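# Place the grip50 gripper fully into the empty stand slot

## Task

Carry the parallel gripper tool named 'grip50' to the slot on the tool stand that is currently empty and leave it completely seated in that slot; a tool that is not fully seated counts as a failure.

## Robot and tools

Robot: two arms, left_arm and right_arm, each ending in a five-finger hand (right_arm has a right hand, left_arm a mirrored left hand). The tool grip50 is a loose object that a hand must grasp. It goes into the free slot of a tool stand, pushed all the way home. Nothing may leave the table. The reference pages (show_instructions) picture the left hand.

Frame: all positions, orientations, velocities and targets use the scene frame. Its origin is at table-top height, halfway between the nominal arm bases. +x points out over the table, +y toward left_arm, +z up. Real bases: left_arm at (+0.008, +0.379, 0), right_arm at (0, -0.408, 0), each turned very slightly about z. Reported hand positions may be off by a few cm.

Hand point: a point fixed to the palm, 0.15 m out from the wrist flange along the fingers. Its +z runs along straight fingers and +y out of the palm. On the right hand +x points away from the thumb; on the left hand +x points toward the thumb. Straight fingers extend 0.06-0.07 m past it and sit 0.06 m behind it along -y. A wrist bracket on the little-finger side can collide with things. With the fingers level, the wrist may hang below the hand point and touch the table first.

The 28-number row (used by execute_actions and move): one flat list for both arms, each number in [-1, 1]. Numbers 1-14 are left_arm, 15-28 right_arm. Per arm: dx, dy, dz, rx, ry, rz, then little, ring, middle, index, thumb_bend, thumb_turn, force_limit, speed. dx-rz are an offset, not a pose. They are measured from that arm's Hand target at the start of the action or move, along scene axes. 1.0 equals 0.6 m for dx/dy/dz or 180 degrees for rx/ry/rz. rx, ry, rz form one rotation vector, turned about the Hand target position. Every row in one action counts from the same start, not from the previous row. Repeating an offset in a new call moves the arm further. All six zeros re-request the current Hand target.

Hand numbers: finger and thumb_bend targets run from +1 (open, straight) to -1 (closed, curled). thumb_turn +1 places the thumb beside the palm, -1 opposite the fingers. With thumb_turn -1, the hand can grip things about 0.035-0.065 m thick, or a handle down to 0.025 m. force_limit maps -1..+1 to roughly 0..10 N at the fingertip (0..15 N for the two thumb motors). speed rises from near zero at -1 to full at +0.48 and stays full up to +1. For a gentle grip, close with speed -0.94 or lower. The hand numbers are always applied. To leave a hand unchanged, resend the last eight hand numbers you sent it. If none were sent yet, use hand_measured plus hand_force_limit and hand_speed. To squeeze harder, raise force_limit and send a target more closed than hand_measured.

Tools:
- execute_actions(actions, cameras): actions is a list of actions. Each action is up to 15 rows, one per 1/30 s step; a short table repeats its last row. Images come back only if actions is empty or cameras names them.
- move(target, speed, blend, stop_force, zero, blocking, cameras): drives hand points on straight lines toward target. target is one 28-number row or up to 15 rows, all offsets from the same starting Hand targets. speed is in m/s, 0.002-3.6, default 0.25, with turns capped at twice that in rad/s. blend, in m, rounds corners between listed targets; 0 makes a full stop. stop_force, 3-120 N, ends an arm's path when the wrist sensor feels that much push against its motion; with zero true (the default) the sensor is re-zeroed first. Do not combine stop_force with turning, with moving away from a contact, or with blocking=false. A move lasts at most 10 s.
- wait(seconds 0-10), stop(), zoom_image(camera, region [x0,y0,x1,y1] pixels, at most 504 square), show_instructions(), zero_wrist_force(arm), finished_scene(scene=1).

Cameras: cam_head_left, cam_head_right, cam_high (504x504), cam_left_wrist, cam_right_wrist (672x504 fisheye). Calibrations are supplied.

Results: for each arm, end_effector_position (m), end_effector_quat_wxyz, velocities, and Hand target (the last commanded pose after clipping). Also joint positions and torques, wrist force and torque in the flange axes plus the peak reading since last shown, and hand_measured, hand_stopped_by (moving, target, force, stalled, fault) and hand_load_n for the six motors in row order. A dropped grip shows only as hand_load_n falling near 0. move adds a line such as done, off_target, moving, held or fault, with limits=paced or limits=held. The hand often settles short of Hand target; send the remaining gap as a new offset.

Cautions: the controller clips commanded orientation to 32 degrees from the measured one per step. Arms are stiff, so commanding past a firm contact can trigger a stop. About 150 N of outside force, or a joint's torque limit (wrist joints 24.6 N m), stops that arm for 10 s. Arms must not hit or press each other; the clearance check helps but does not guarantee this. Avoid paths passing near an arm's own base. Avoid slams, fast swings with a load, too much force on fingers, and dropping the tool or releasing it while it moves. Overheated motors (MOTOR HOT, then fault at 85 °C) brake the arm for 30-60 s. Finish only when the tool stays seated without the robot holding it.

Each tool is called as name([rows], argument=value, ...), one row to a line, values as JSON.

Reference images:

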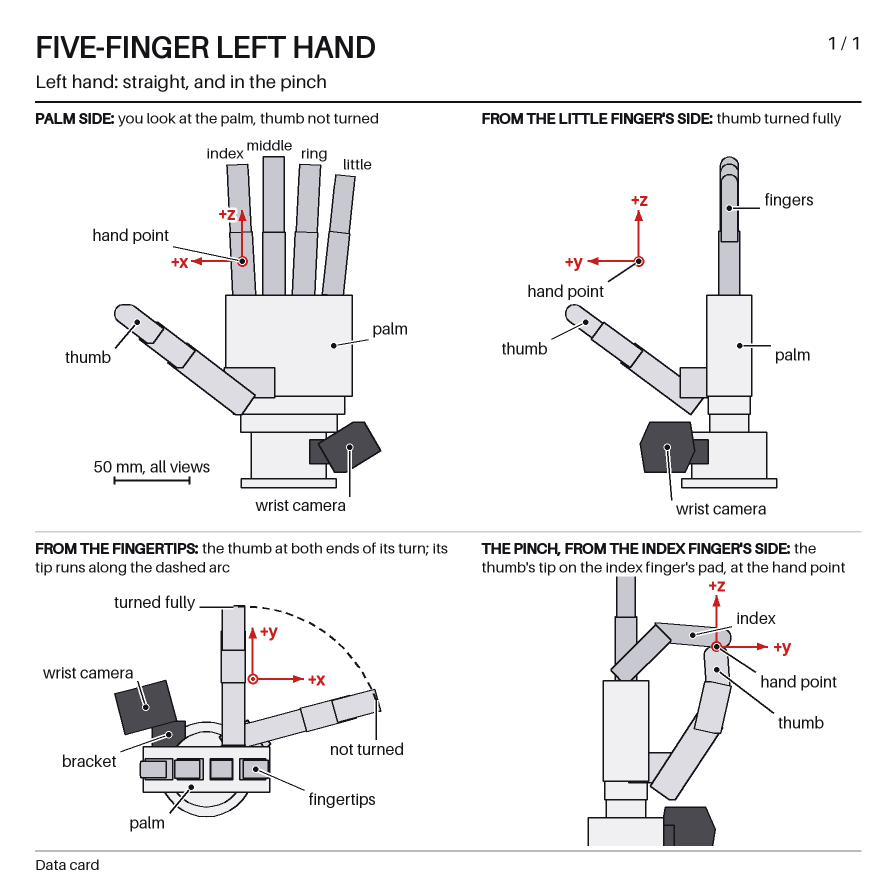

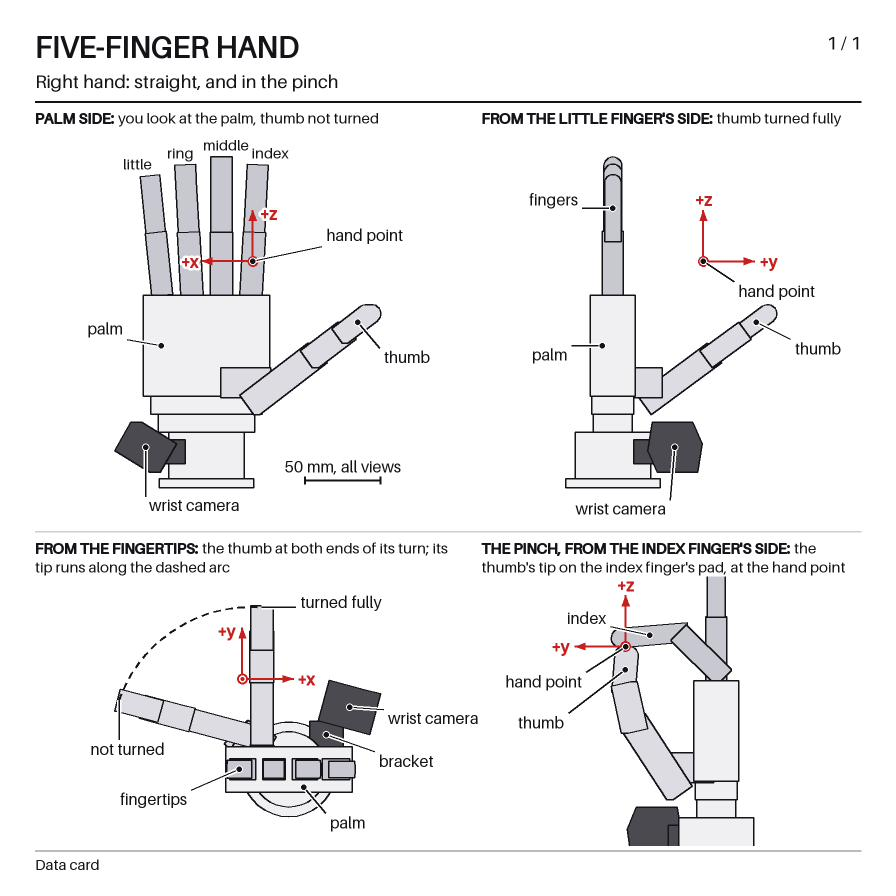

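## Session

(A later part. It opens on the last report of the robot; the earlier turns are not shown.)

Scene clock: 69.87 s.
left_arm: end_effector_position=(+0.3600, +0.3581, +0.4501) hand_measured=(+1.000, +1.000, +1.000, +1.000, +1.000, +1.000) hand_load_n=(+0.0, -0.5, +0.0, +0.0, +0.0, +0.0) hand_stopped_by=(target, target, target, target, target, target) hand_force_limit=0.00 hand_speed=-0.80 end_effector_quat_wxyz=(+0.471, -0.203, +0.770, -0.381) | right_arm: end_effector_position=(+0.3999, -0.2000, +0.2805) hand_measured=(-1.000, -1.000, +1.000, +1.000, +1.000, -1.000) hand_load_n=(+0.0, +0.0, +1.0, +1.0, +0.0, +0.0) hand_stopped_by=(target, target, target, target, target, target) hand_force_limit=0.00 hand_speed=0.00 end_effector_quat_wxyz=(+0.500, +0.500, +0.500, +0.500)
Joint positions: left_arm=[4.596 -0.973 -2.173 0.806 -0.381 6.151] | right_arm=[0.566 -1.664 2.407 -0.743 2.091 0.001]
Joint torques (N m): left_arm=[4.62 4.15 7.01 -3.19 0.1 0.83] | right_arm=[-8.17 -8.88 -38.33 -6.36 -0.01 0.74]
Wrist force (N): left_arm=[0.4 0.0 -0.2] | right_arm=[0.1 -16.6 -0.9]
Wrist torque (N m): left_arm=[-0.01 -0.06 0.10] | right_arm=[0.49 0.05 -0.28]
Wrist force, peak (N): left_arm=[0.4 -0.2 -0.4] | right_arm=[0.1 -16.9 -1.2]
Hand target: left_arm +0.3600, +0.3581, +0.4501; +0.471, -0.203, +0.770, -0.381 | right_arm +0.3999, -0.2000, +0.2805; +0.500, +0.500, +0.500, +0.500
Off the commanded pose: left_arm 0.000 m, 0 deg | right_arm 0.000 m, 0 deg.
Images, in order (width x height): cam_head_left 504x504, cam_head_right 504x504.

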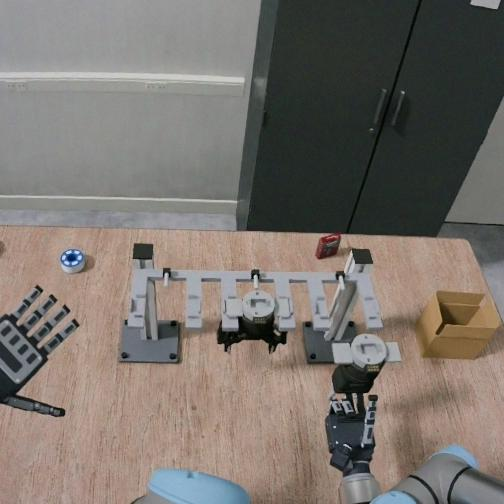

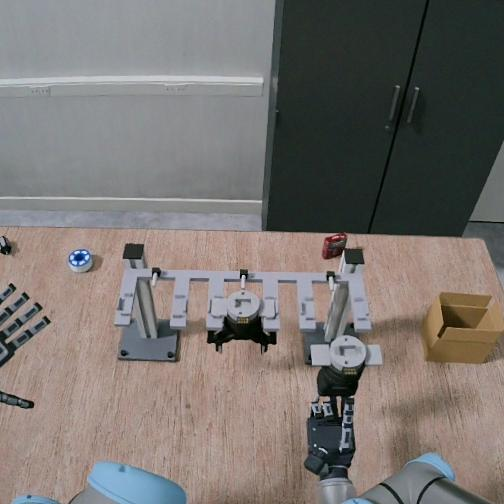

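move(target=[-0.1,0.6533,-0.05,-0.44,0.198,0.134,1,1,1,1,1,1,0,-0.8,0,0,0,0,0,0,-1,-1,1,1,1,-1,0,0], speed=0.35, cameras=["cam_high","cam_head_right","cam_left_wrist"])

Scene clock: 76.33 s.
left_arm: end_effector_position=(+0.2999, +0.7501, +0.4201) hand_measured=(+1.000, +1.000, +1.000, +1.000, +1.000, +1.000) hand_load_n=(+0.0, +0.0, +0.0, +0.0, +0.0, +0.0) hand_stopped_by=(target, target, target, target, target, target) hand_force_limit=0.00 hand_speed=-0.80 end_effector_quat_wxyz=(-0.063, +0.689, -0.400, +0.601) | right_arm: end_effector_position=(+0.3999, -0.2000, +0.2805) hand_measured=(-1.000, -1.000, +1.000, +1.000, +1.000, -1.000) hand_load_n=(+0.0, +0.0, +1.0, +1.0, +0.0, +0.0) hand_stopped_by=(target, target, target, target, target, target) hand_force_limit=0.00 hand_speed=0.00 end_effector_quat_wxyz=(+0.500, +0.500, +0.500, +0.500)
Joint positions: left_arm=[4.805 -2.065 -1.399 0.865 -0.548 4.868] | right_arm=[0.566 -1.664 2.407 -0.743 2.091 0.001]
Joint torques (N m): left_arm=[-4.95 34.2 10.4 -1.16 2.07 -1.34] | right_arm=[-7.51 -10.11 -38.65 -6.4 0.88 -0.65]
Wrist force (N): left_arm=[2.4 -0.1 -1.4] | right_arm=[0.1 -16.5 -0.7]
Wrist torque (N m): left_arm=[0.00 -0.45 0.05] | right_arm=[0.51 0.05 -0.27]
Wrist force, peak (N): left_arm=[2.6 -0.3 -1.6] | right_arm=[0.1 -16.9 -1.0]
Hand target: left_arm +0.3000, +0.7501, +0.4201; -0.063, +0.689, -0.400, +0.601 | right_arm +0.3999, -0.2000, +0.2805; +0.500, +0.500, +0.500, +0.500
Off the commanded pose: left_arm 0.000 m, 0 deg | right_arm 0.000 m, 0 deg.
move: done
camera_calibration:
cam_left_wrist: T_world_to_cam=[[0.410595, 0.490954, 0.768359, -0.820204], [-0.542117, -0.546116, 0.638644, 0.319956], [0.733158, -0.678765, 0.0419215, 0.388547], [0, 0, 0, 1]] pos_world=[0.225359, 0.841147, 0.409585]
Images, in order (width x height): cam_head_right 504x504, cam_high 504x504, cam_left_wrist 672x504.

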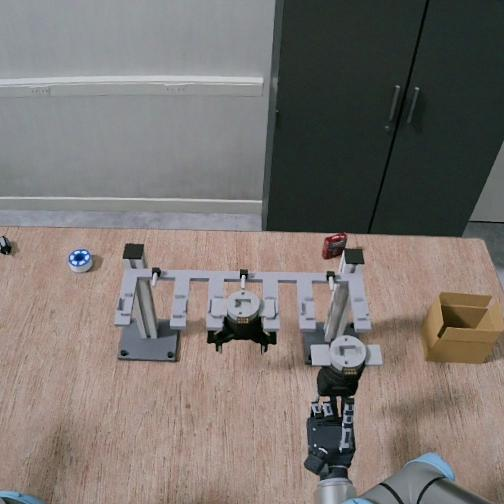

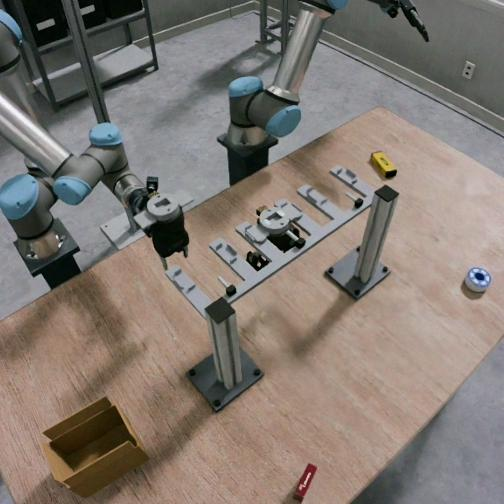

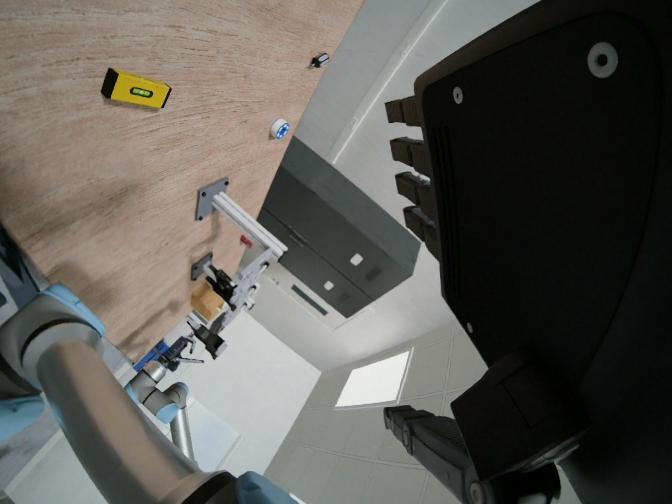

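move(target=[0,0,0,0,0,0,1,1,1,1,1,1,0,-0.8,0.0335,0.5953,0,0,0,0,-1,-1,1,1,1,-1,0,0], speed=0.09, cameras=["all"])

Scene clock: 81.00 s.
left_arm: end_effector_position=(+0.3000, +0.7501, +0.4201) hand_measured=(+1.000, +1.000, +1.000, +1.000, +1.000, +1.000) hand_load_n=(+0.0, +0.0, +0.0, +0.0, -0.5, +0.0) hand_stopped_by=(target, target, target, target, target, target) hand_force_limit=0.00 hand_speed=-0.80 end_effector_quat_wxyz=(-0.063, +0.689, -0.400, +0.601) | right_arm: end_effector_position=(+0.4200, +0.1573, +0.2805) hand_measured=(-1.000, -1.000, +1.000, +1.000, +1.000, -1.000) hand_load_n=(+0.0, +0.0, +1.0, +0.5, +0.0, +0.0) hand_stopped_by=(target, target, target, target, target, target) hand_force_limit=0.00 hand_speed=0.00 end_effector_quat_wxyz=(+0.500, +0.500, +0.500, +0.500)
Joint positions: left_arm=[4.805 -2.066 -1.399 0.865 -0.548 4.867] | right_arm=[1.123 -0.919 1.397 -0.476 2.648 0.002]
Joint torques (N m): left_arm=[-5.62 25.37 26.3 -3.39 2.24 -1.28] | right_arm=[-8.98 -54.63 -18.9 -3.8 -0.99 0.63]
Wrist force (N): left_arm=[2.4 -0.2 -1.7] | right_arm=[-0.6 -16.7 -1.0]
Wrist torque (N m): left_arm=[0.01 -0.46 0.06] | right_arm=[0.44 0.02 -0.33]
Wrist force, peak (N): left_arm=[2.8 0.0 -1.6] | right_arm=[0.5 -17.3 -1.1]
Hand target: left_arm +0.3000, +0.7501, +0.4201; -0.063, +0.689, -0.400, +0.601 | right_arm +0.4200, +0.1572, +0.2805; +0.500, +0.500, +0.500, +0.500
Off the commanded pose: left_arm 0.000 m, 0 deg | right_arm 0.000 m, 0 deg.
move: done
camera_calibration:
cam_left_wrist: T_world_to_cam=[[0.410572, 0.49128, 0.768163, -0.820433], [-0.54201, -0.545962, 0.638867, 0.319766], [0.73325, -0.678653, 0.0421222, 0.388277], [0, 0, 0, 1]] pos_world=[0.225459, 0.841147, 0.409584]
cam_right_wrist: T_world_to_cam=[[-0.0116069, 0.205108, 0.97867, -0.297675], [-0.609287, -0.777509, 0.155723, 0.313819], [0.792865, -0.594484, 0.133994, -0.163658], [0, 0, 0, 1]] pos_world=[0.317509, 0.20776, 0.264386]

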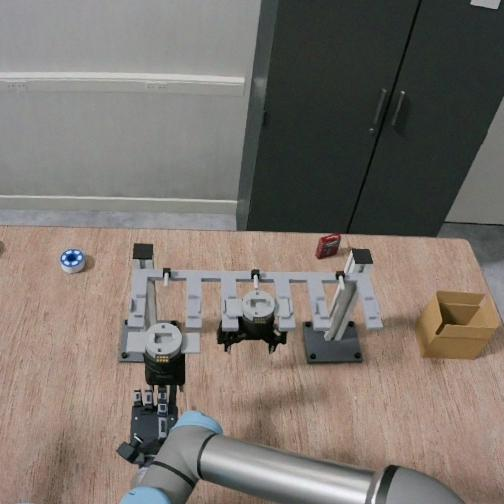

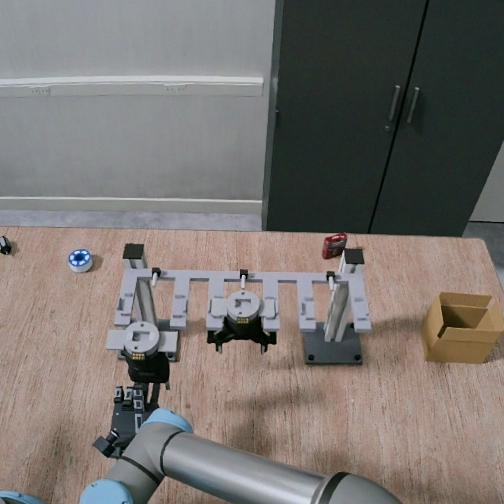

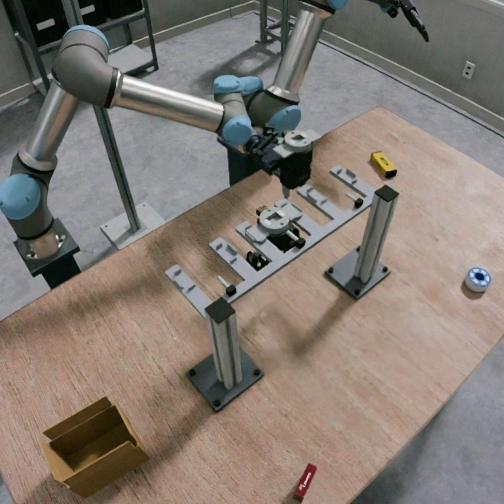

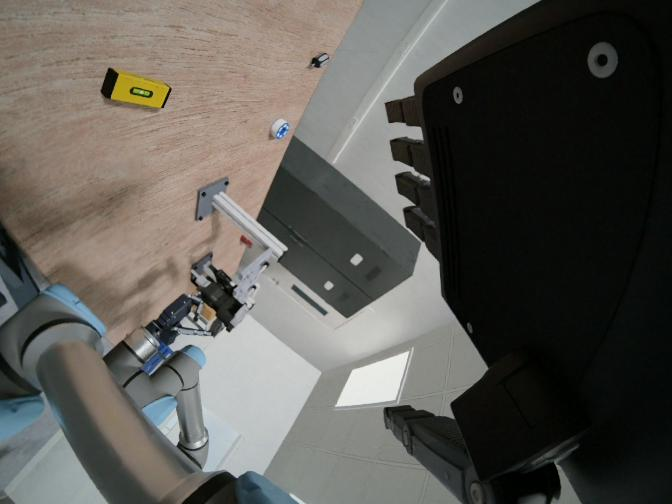

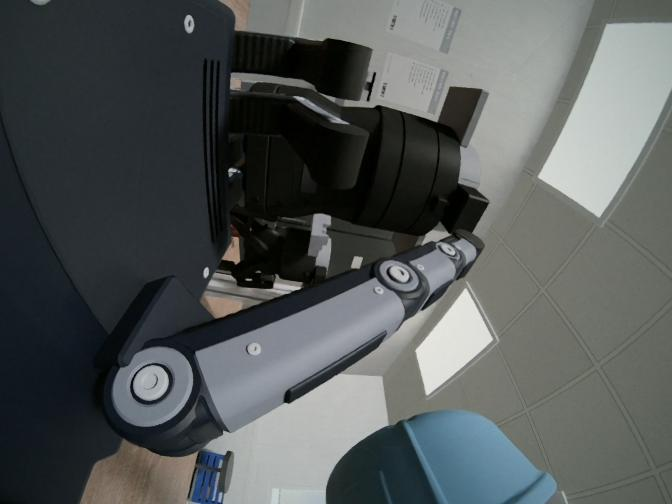

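zoom_image(camera="cam_head_left", region=[110, 250, 220, 400])

zoom_image(camera="cam_head_right", region=[95, 250, 205, 400])

zoom_image(camera="cam_high", region=[260, 110, 400, 250])

Scaled by 3.360.

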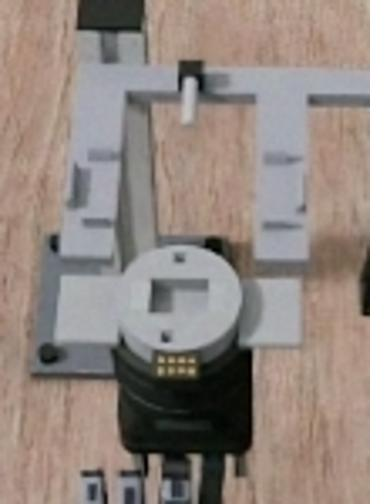

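Scaled by 3.360.

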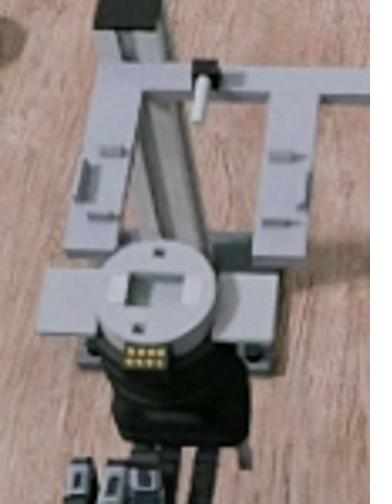

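Scaled by 3.600.

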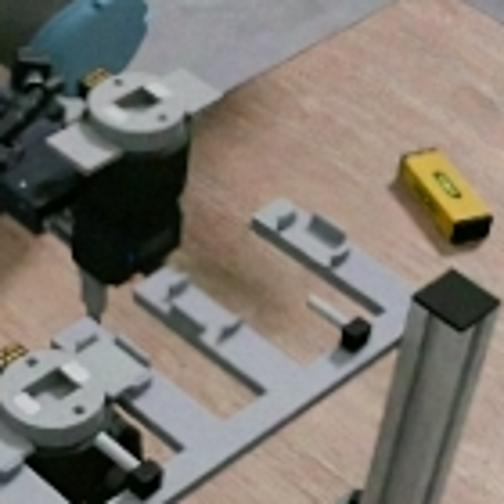

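move(target=[0,0,0,0,0,0,1,1,1,1,1,1,0,-0.8,0.205,0,0,0,0,0,-1,-1,1,1,1,-1,0,0], speed=0.05, stop_force=5, cameras=["all"])

zoom_image(camera="cam_right_wrist", region=[220, 20, 560, 300])

zoom_image(camera="cam_head_left", region=[110, 240, 210, 350])

zoom_image(camera="cam_head_right", region=[100, 240, 200, 350])

zoom_image(camera="cam_high", region=[270, 120, 400, 250])

Scene clock: 85.20 s.
left_arm: end_effector_position=(+0.3000, +0.7501, +0.4201) hand_measured=(+1.000, +1.000, +1.000, +1.000, +1.000, +1.000) hand_load_n=(+0.0, +0.0, +0.0, +0.0, +0.0, +0.0) hand_stopped_by=(target, target, target, target, target, target) hand_force_limit=0.00 hand_speed=-0.80 end_effector_quat_wxyz=(-0.063, +0.689, -0.400, +0.601) | right_arm: end_effector_position=(+0.5430, +0.1572, +0.2805) hand_measured=(-1.000, -1.000, +1.000, +1.000, +1.000, -1.000) hand_load_n=(+0.0, +0.0, +1.0, +1.0, +0.0, +0.0) hand_stopped_by=(target, target, target, target, target, target) hand_force_limit=0.00 hand_speed=0.00 end_effector_quat_wxyz=(+0.500, +0.500, +0.500, +0.500)
Joint positions: left_arm=[4.805 -2.066 -1.399 0.865 -0.548 4.867] | right_arm=[0.959 -0.819 1.219 -0.399 2.484 0.001]
Joint torques (N m): left_arm=[-6.48 24.94 32.73 -3.51 2.21 -1.26] | right_arm=[10.5 -64.98 -15.42 -4.87 1.37 0.72]
Wrist force (N): left_arm=[2.4 -0.1 -1.6] | right_arm=[0.1 -16.5 -1.0]
Wrist torque (N m): left_arm=[0.01 -0.44 0.05] | right_arm=[0.48 0.06 -0.32]
Wrist force, peak (N): left_arm=[2.7 -0.1 -1.7] | right_arm=[-0.3 -16.7 -3.7]
Hand target: left_arm +0.3000, +0.7501, +0.4201; -0.063, +0.689, -0.400, +0.601 | right_arm +0.5430, +0.1572, +0.2805; +0.500, +0.500, +0.500, +0.500
Off the commanded pose: left_arm 0.000 m, 0 deg | right_arm 0.000 m, 0 deg.
move: done
camera_calibration:
cam_left_wrist: T_world_to_cam=[[0.410572, 0.49128, 0.768163, -0.820433], [-0.54201, -0.545962, 0.638867, 0.319766], [0.73325, -0.678653, 0.0421222, 0.388277], [0, 0, 0, 1]] pos_world=[0.225459, 0.841147, 0.409584]
cam_right_wrist: T_world_to_cam=[[-0.0115773, 0.205113, 0.97867, -0.296261], [-0.609349, -0.777458, 0.155734, 0.388775], [0.792817, -0.594549, 0.133986, -0.261144], [0, 0, 0, 1]] pos_world=[0.440509, 0.20776, 0.264386]

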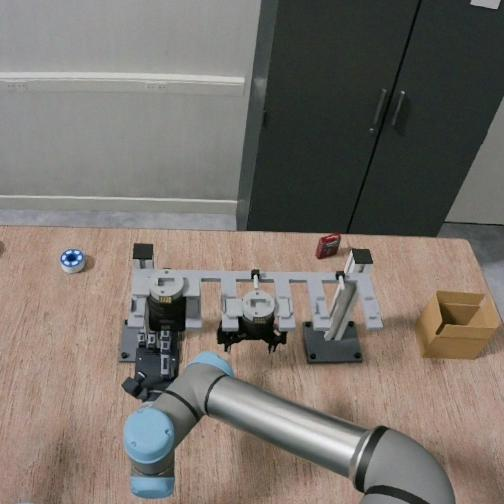

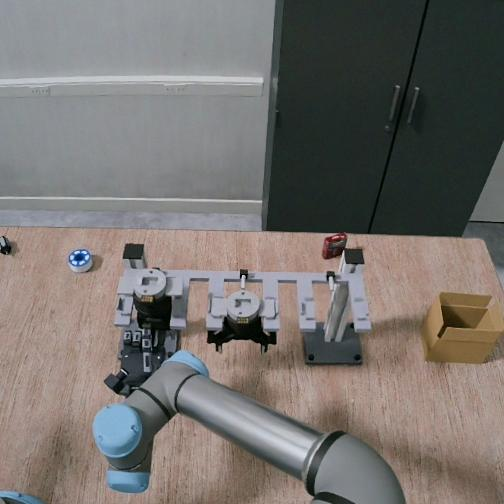

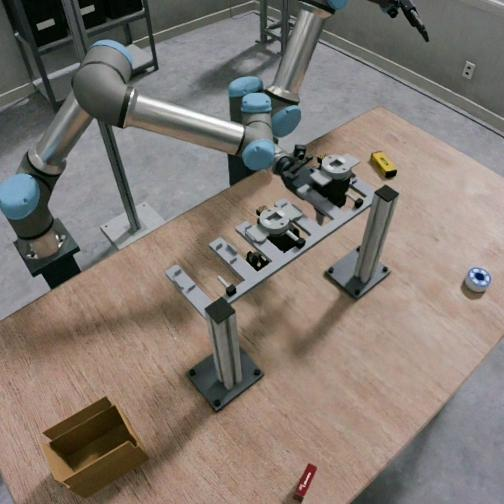

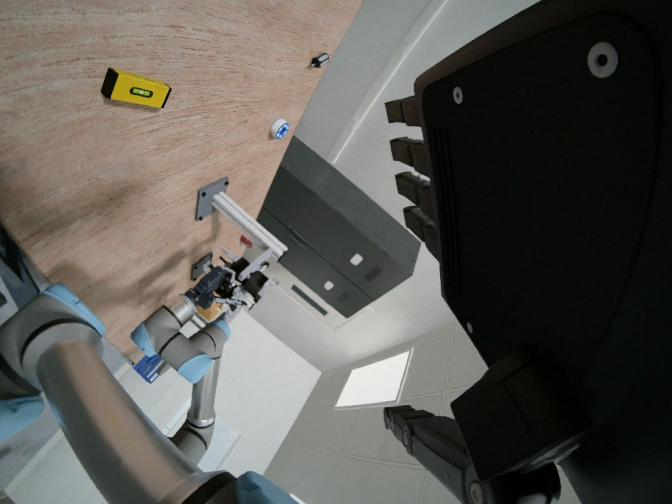

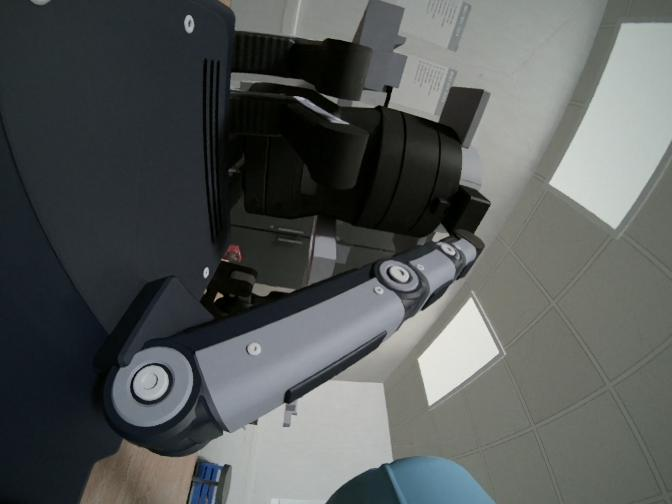

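Scaled by 1.482 from the camera's 672x504 image, which has a finer 960x720 frame.

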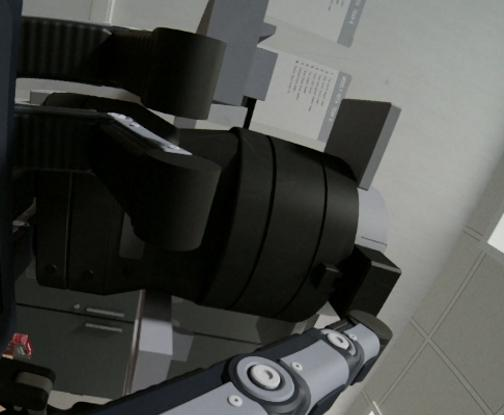

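Scaled by 4.582.

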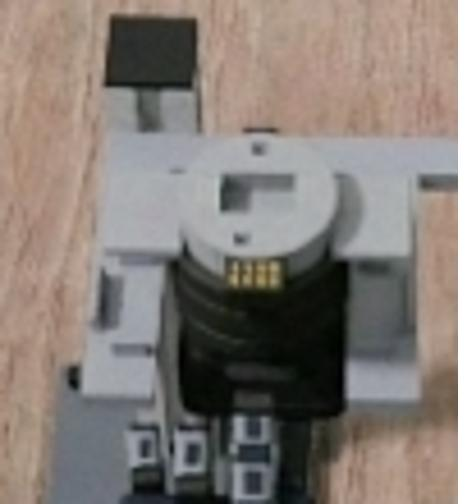

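Scaled by 4.582.

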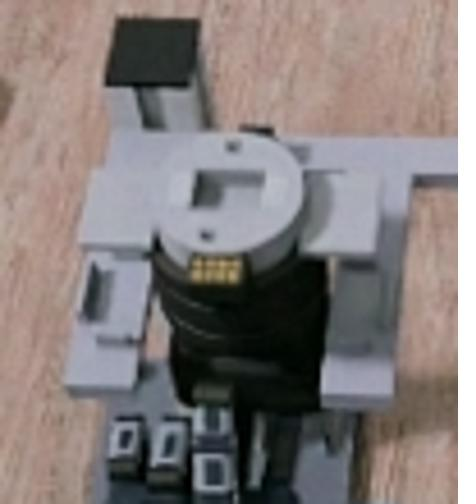

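Scaled by 3.877.

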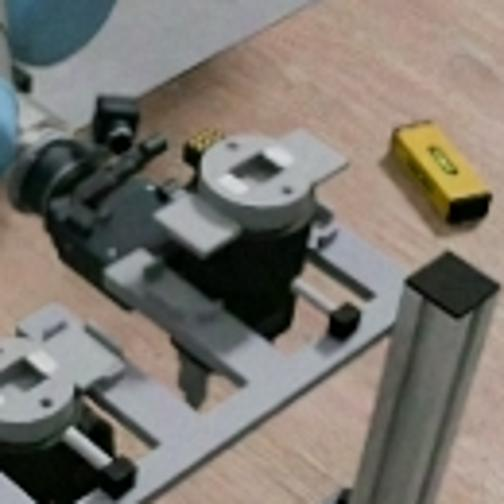

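zoom_image(camera="cam_right_wrist", region=[280, 200, 400, 300])

zoom_image(camera="cam_right_wrist", region=[330, 0, 450, 110])

Scaled by 4.200 from the camera's 672x504 image, which has a finer 960x720 frame.

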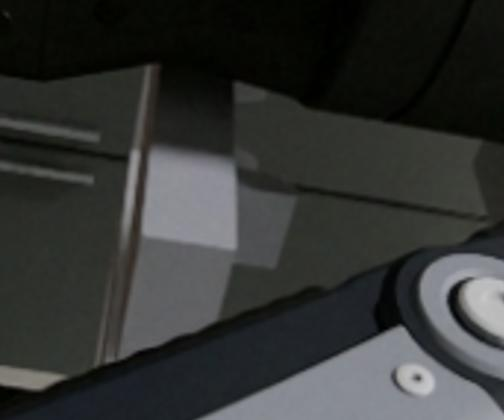

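Scaled by 4.200 from the camera's 672x504 image, which has a finer 960x720 frame.

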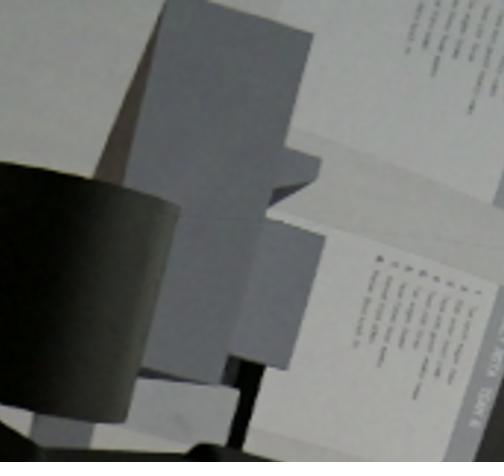

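move(target=[0,0,0,0,0,0,1,1,1,1,1,1,0,-0.8,0,0,-0.0975,0,0,0,-1,-1,1,1,1,-1,0,0], speed=0.02, stop_force=4, cameras=["cam_high","cam_head_left","cam_head_right","cam_right_wrist"])

zoom_image(camera="cam_right_wrist", region=[220, 20, 560, 300])

zoom_image(camera="cam_head_left", region=[110, 240, 210, 350])

zoom_image(camera="cam_high", region=[270, 120, 400, 250])

Scene clock: 88.10 s.
left_arm: end_effector_position=(+0.3000, +0.7501, +0.4201) hand_measured=(+1.000, +1.000, +1.000, +1.000, +1.000, +1.000) hand_load_n=(+0.0, +0.0, +0.0, +0.0, +0.0, +0.0) hand_stopped_by=(target, target, target, target, target, target) hand_force_limit=0.00 hand_speed=-0.80 end_effector_quat_wxyz=(-0.063, +0.689, -0.400, +0.601) | right_arm: end_effector_position=(+0.5430, +0.1572, +0.2715) hand_measured=(-1.000, -1.000, +1.000, +1.000, +1.000, -1.000) hand_load_n=(+0.0, +0.0, +1.0, +0.5, +0.0, +0.0) hand_stopped_by=(target, target, target, target, target, target) hand_force_limit=0.00 hand_speed=0.00 end_effector_quat_wxyz=(+0.500, +0.500, +0.500, +0.500)
Joint positions: left_arm=[4.805 -2.066 -1.399 0.865 -0.548 4.867] | right_arm=[0.959 -0.81 1.228 -0.417 2.484 0.001]
Joint torques (N m): left_arm=[-5.96 25.39 33.25 -3.59 2.16 -0.96] | right_arm=[2.09 -65.7 -41.44 -4.68 -0.97 0.91]
Wrist force (N): left_arm=[2.5 -0.3 -1.7] | right_arm=[0.7 -16.1 -0.9]
Wrist torque (N m): left_arm=[-0.01 -0.46 0.06] | right_arm=[0.51 0.13 -0.35]
Wrist force, peak (N): left_arm=[2.6 -0.2 -1.8] | right_arm=[2.2 -17.1 -0.8]
Hand target: left_arm +0.3000, +0.7501, +0.4201; -0.063, +0.689, -0.400, +0.601 | right_arm +0.5430, +0.1572, +0.2715; +0.500, +0.500, +0.500, +0.500 (not the last commanded pose)
Off the commanded pose: left_arm 0.000 m, 0 deg | right_arm 0.050 m, 0 deg.
move: contact (right_arm)
camera_calibration:
cam_right_wrist: T_world_to_cam=[[-0.0115897, 0.205097, 0.978673, -0.287445], [-0.609349, -0.777462, 0.155714, 0.390182], [0.792817, -0.594549, 0.133986, -0.259938], [0, 0, 0, 1]] pos_world=[0.440509, 0.20776, 0.255386]
Images, in order (width x height): cam_head_left 504x504, cam_head_right 504x504, cam_high 504x504, cam_right_wrist 672x504.

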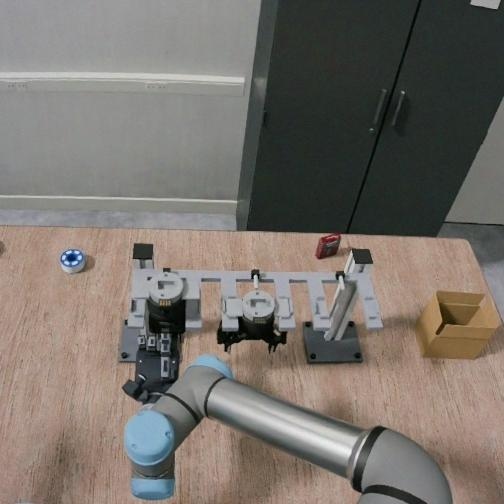

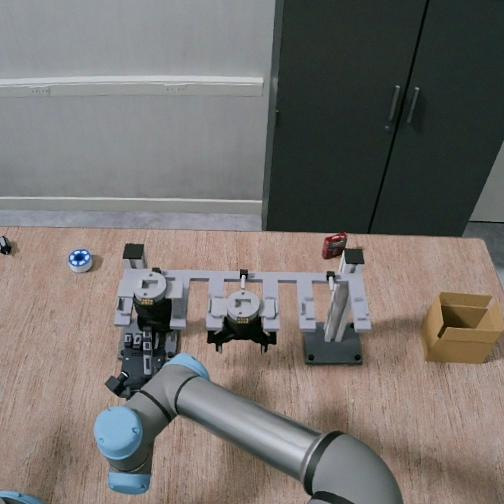

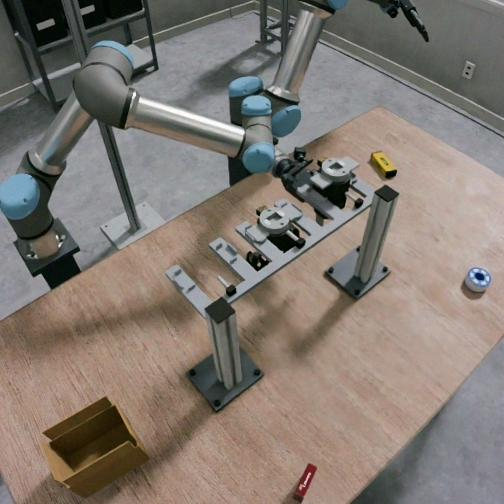

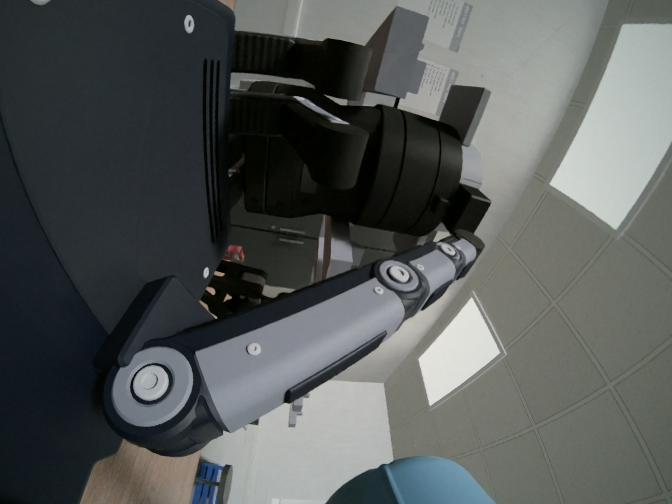

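Scaled by 1.482 from the camera's 672x504 image, which has a finer 960x720 frame.

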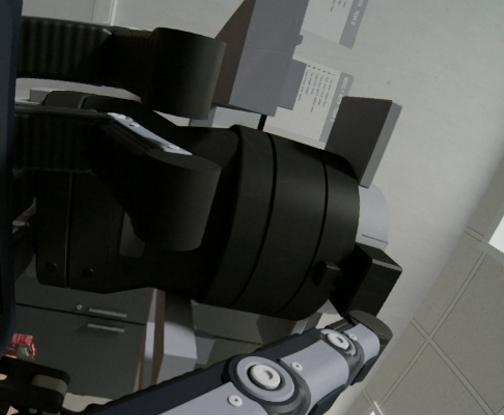

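Scaled by 4.582.

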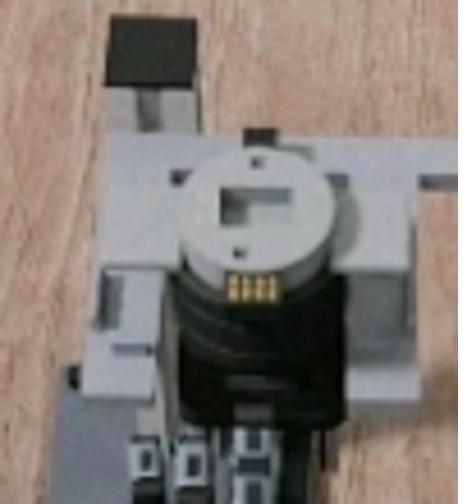

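Scaled by 3.877.

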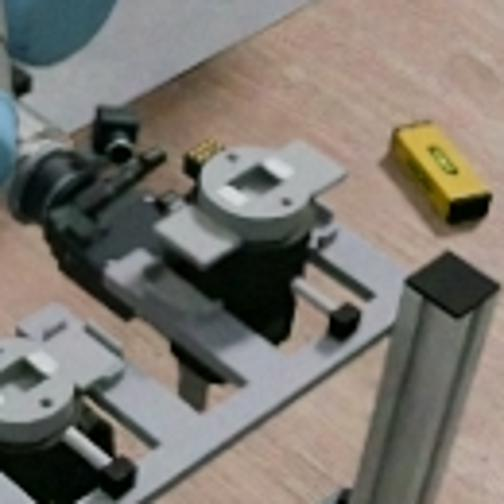

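zoom_image(camera="cam_right_wrist", region=[280, 190, 400, 290])

zoom_image(camera="cam_right_wrist", region=[330, 20, 470, 140])

zoom_image(camera="cam_head_right", region=[100, 240, 200, 350])

Scaled by 4.200 from the camera's 672x504 image, which has a finer 960x720 frame.

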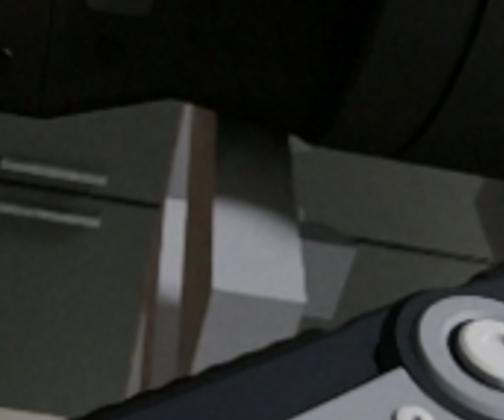

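Scaled by 3.600 from the camera's 672x504 image, which has a finer 960x720 frame.

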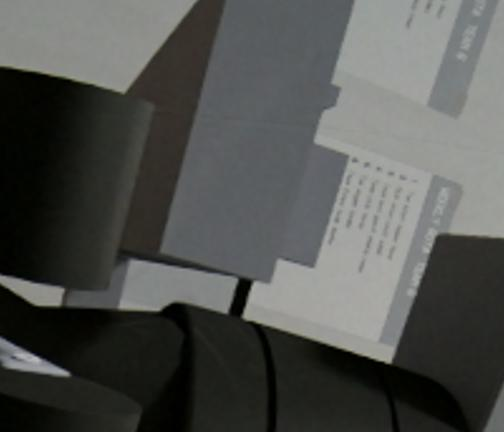

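Scaled by 4.582.

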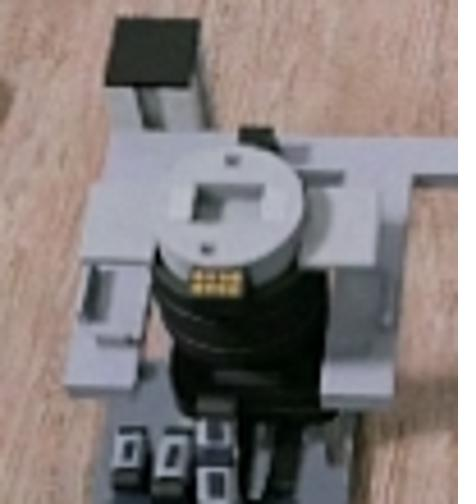

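move([
  [0,0,0,0,0,0,1,1,1,1,1,1,0,-0.8,0,0,0.0067,0,0,0,-1,-1,1,1,1,-1,0,0],
  [0,0,0,0,0,0,1,1,1,1,1,1,0,-0.8,0,0.0035,0.0067,0,0,0,-1,-1,1,1,1,-1,0,0],
], speed=0.02)

move(target=[0,0,0,0,0,0,1,1,1,1,1,1,0,-0.8,0,0,-0.0892,0,0,0,-1,-1,1,1,1,-1,0,0], speed=0.02, stop_force=4, cameras=["cam_high","cam_head_left","cam_head_right","cam_right_wrist"])

zoom_image(camera="cam_head_left", region=[110, 240, 210, 350])

zoom_image(camera="cam_right_wrist", region=[220, 20, 560, 300])

Scene clock: 90.23 s.
left_arm: end_effector_position=(+0.3000, +0.7501, +0.4201) hand_measured=(+1.000, +1.000, +1.000, +1.000, +1.000, +1.000) hand_load_n=(+0.0, +0.0, +0.0, +0.0, +0.0, +0.0) hand_stopped_by=(target, target, target, target, target, target) hand_force_limit=0.00 hand_speed=-0.80 end_effector_quat_wxyz=(-0.063, +0.689, -0.400, +0.601) | right_arm: end_effector_position=(+0.5431, +0.1594, +0.2756) hand_measured=(-1.000, -1.000, +1.000, +1.000, +1.000, -1.000) hand_load_n=(+0.0, +0.0, +1.0, +1.0, +0.0, +0.0) hand_stopped_by=(target, target, target, target, target, target) hand_force_limit=0.00 hand_speed=0.00 end_effector_quat_wxyz=(+0.500, +0.500, +0.500, +0.500)
Joint positions: left_arm=[4.805 -2.066 -1.399 0.865 -0.548 4.867] | right_arm=[0.961 -0.81 1.216 -0.405 2.486 0.001]
Joint torques (N m): left_arm=[-5.24 24.84 32.5 -3.66 1.92 -1.3] | right_arm=[4.97 -65.07 -15.16 -4.38 -0.09 -0.37]
Wrist force (N): left_arm=[2.3 -0.1 -1.3] | right_arm=[-0.1 -16.2 -0.8]
Wrist torque (N m): left_arm=[0.00 -0.43 0.04] | right_arm=[0.49 0.06 -0.33]
Wrist force, peak (N): left_arm=[2.6 -0.1 -1.8] | right_arm=[1.0 -17.3 -0.9]
Hand target: left_arm +0.3000, +0.7501, +0.4201; -0.063, +0.689, -0.400, +0.601 | right_arm +0.5430, +0.1593, +0.2756; +0.500, +0.500, +0.500, +0.500
Off the commanded pose: left_arm 0.000 m, 0 deg | right_arm 0.000 m, 0 deg.
move: done

Scene clock: 93.37 s.
left_arm: end_effector_position=(+0.3000, +0.7501, +0.4201) hand_measured=(+1.000, +1.000, +1.000, +1.000, +1.000, +1.000) hand_load_n=(+0.0, +0.0, +0.0, +0.0, +0.0, +0.0) hand_stopped_by=(target, target, target, target, target, target) hand_force_limit=0.00 hand_speed=-0.80 end_effector_quat_wxyz=(-0.063, +0.689, -0.400, +0.601) | right_arm: end_effector_position=(+0.5430, +0.1593, +0.2358) hand_measured=(-1.000, -1.000, +1.000, +1.000, +1.000, -1.000) hand_load_n=(+0.0, +0.0, +0.5, +0.5, +0.0, +0.0) hand_stopped_by=(target, target, target, target, target, target) hand_force_limit=0.00 hand_speed=0.00 end_effector_quat_wxyz=(+0.500, +0.500, +0.500, +0.500)
Joint positions: left_arm=[4.805 -2.066 -1.399 0.865 -0.548 4.867] | right_arm=[0.961 -0.767 1.25 -0.482 2.486 0.002]
Joint torques (N m): left_arm=[-6.55 25.72 32.19 -3.48 2.25 -1.13] | right_arm=[-0.21 -65.47 -41.04 -4.53 -0.85 0.58]
Wrist force (N): left_arm=[2.5 -0.2 -1.5] | right_arm=[-0.1 -16.5 -3.8]
Wrist torque (N m): left_arm=[0.00 -0.46 0.05] | right_arm=[0.35 0.02 -0.27]
Wrist force, peak (N): left_arm=[2.6 -0.2 -1.8] | right_arm=[-0.1 -17.0 -3.9]
Hand target: left_arm +0.3000, +0.7501, +0.4201; -0.063, +0.689, -0.400, +0.601 | right_arm +0.5430, +0.1593, +0.2358; +0.500, +0.500, +0.500, +0.500 (not the last commanded pose)
Off the commanded pose: left_arm 0.000 m, 0 deg | right_arm 0.014 m, 0 deg.
move: contact (right_arm)
camera_calibration:
cam_right_wrist: T_world_to_cam=[[-0.0115897, 0.205097, 0.978673, -0.25284], [-0.609349, -0.777462, 0.155714, 0.39739], [0.792817, -0.594549, 0.133986, -0.253893], [0, 0, 0, 1]] pos_world=[0.440509, 0.20986, 0.219586]
Images, in order (width x height): cam_head_left 504x504, cam_head_right 504x504, cam_high 504x504, cam_right_wrist 672x504.

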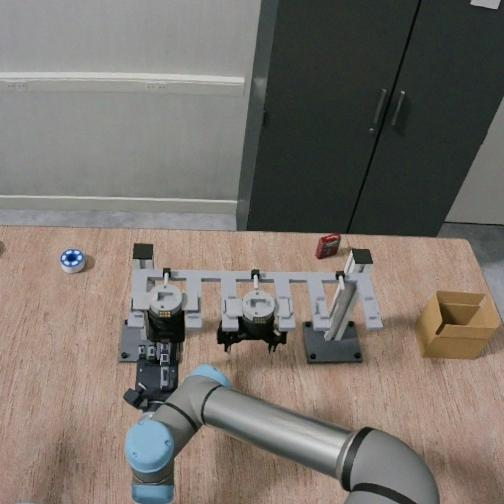

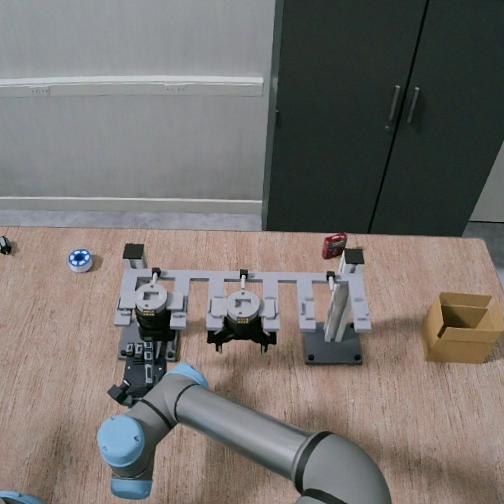

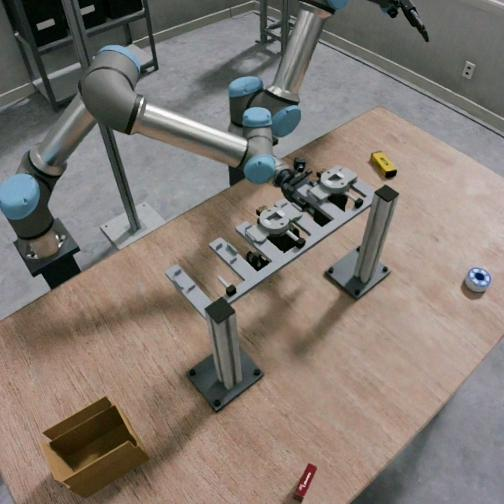

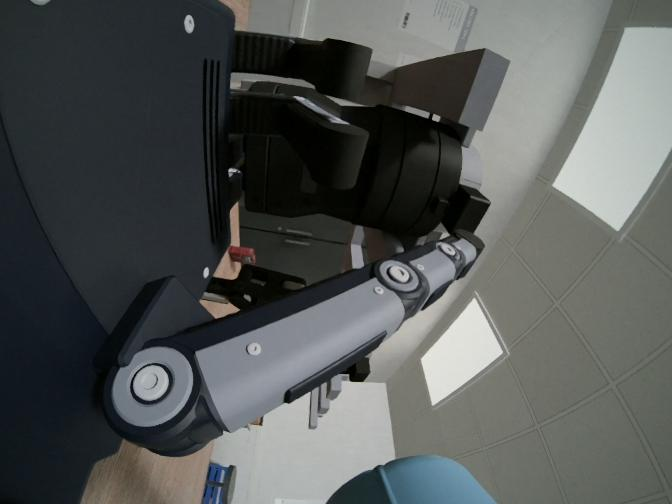

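Scaled by 4.582.

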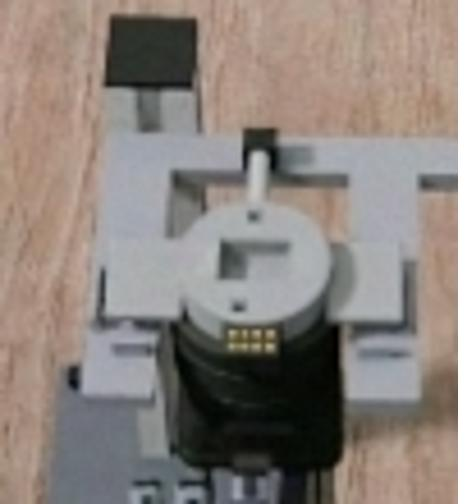

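Scaled by 1.482 from the camera's 672x504 image, which has a finer 960x720 frame.

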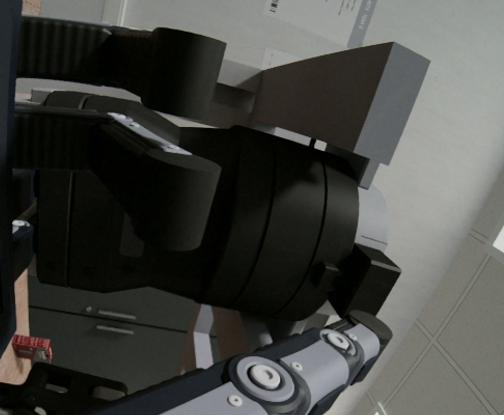

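zoom_image(camera="cam_head_right", region=[105, 260, 195, 350])

zoom_image(camera="cam_head_left", region=[120, 260, 210, 350])

zoom_image(camera="cam_high", region=[290, 140, 390, 240])

zoom_image(camera="cam_right_wrist", region=[400, 30, 520, 150])

Scaled by 5.600.

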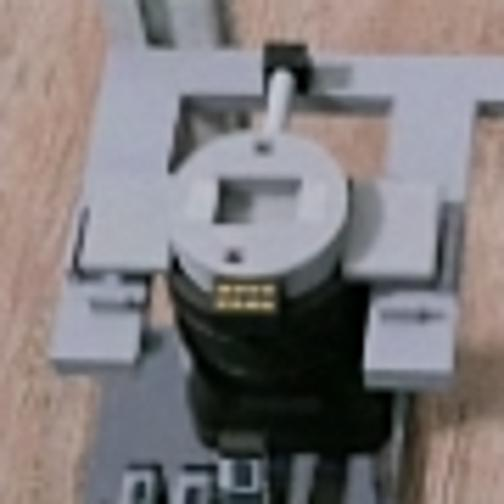

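Scaled by 5.600.

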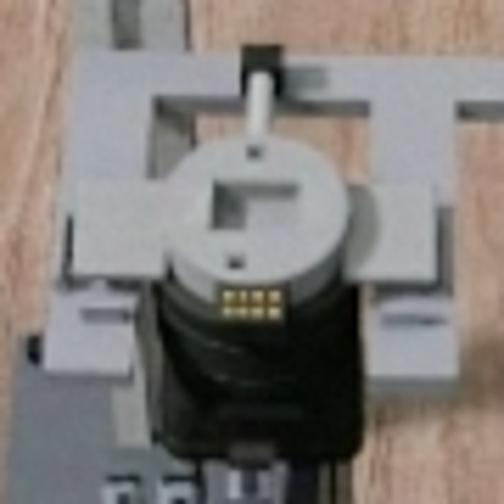

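Scaled by 5.040.

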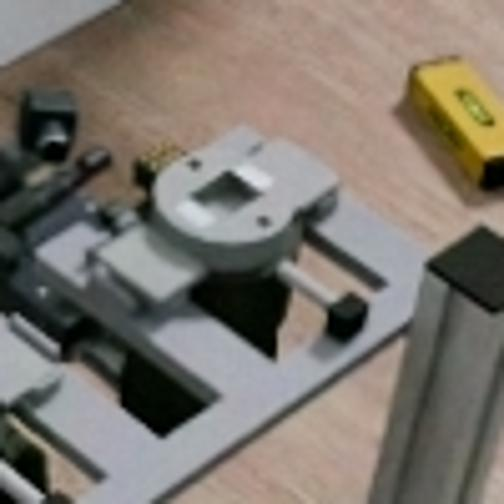

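Scaled by 4.200 from the camera's 672x504 image, which has a finer 960x720 frame.

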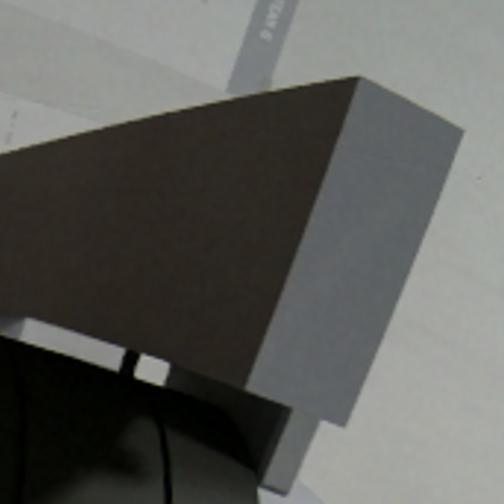

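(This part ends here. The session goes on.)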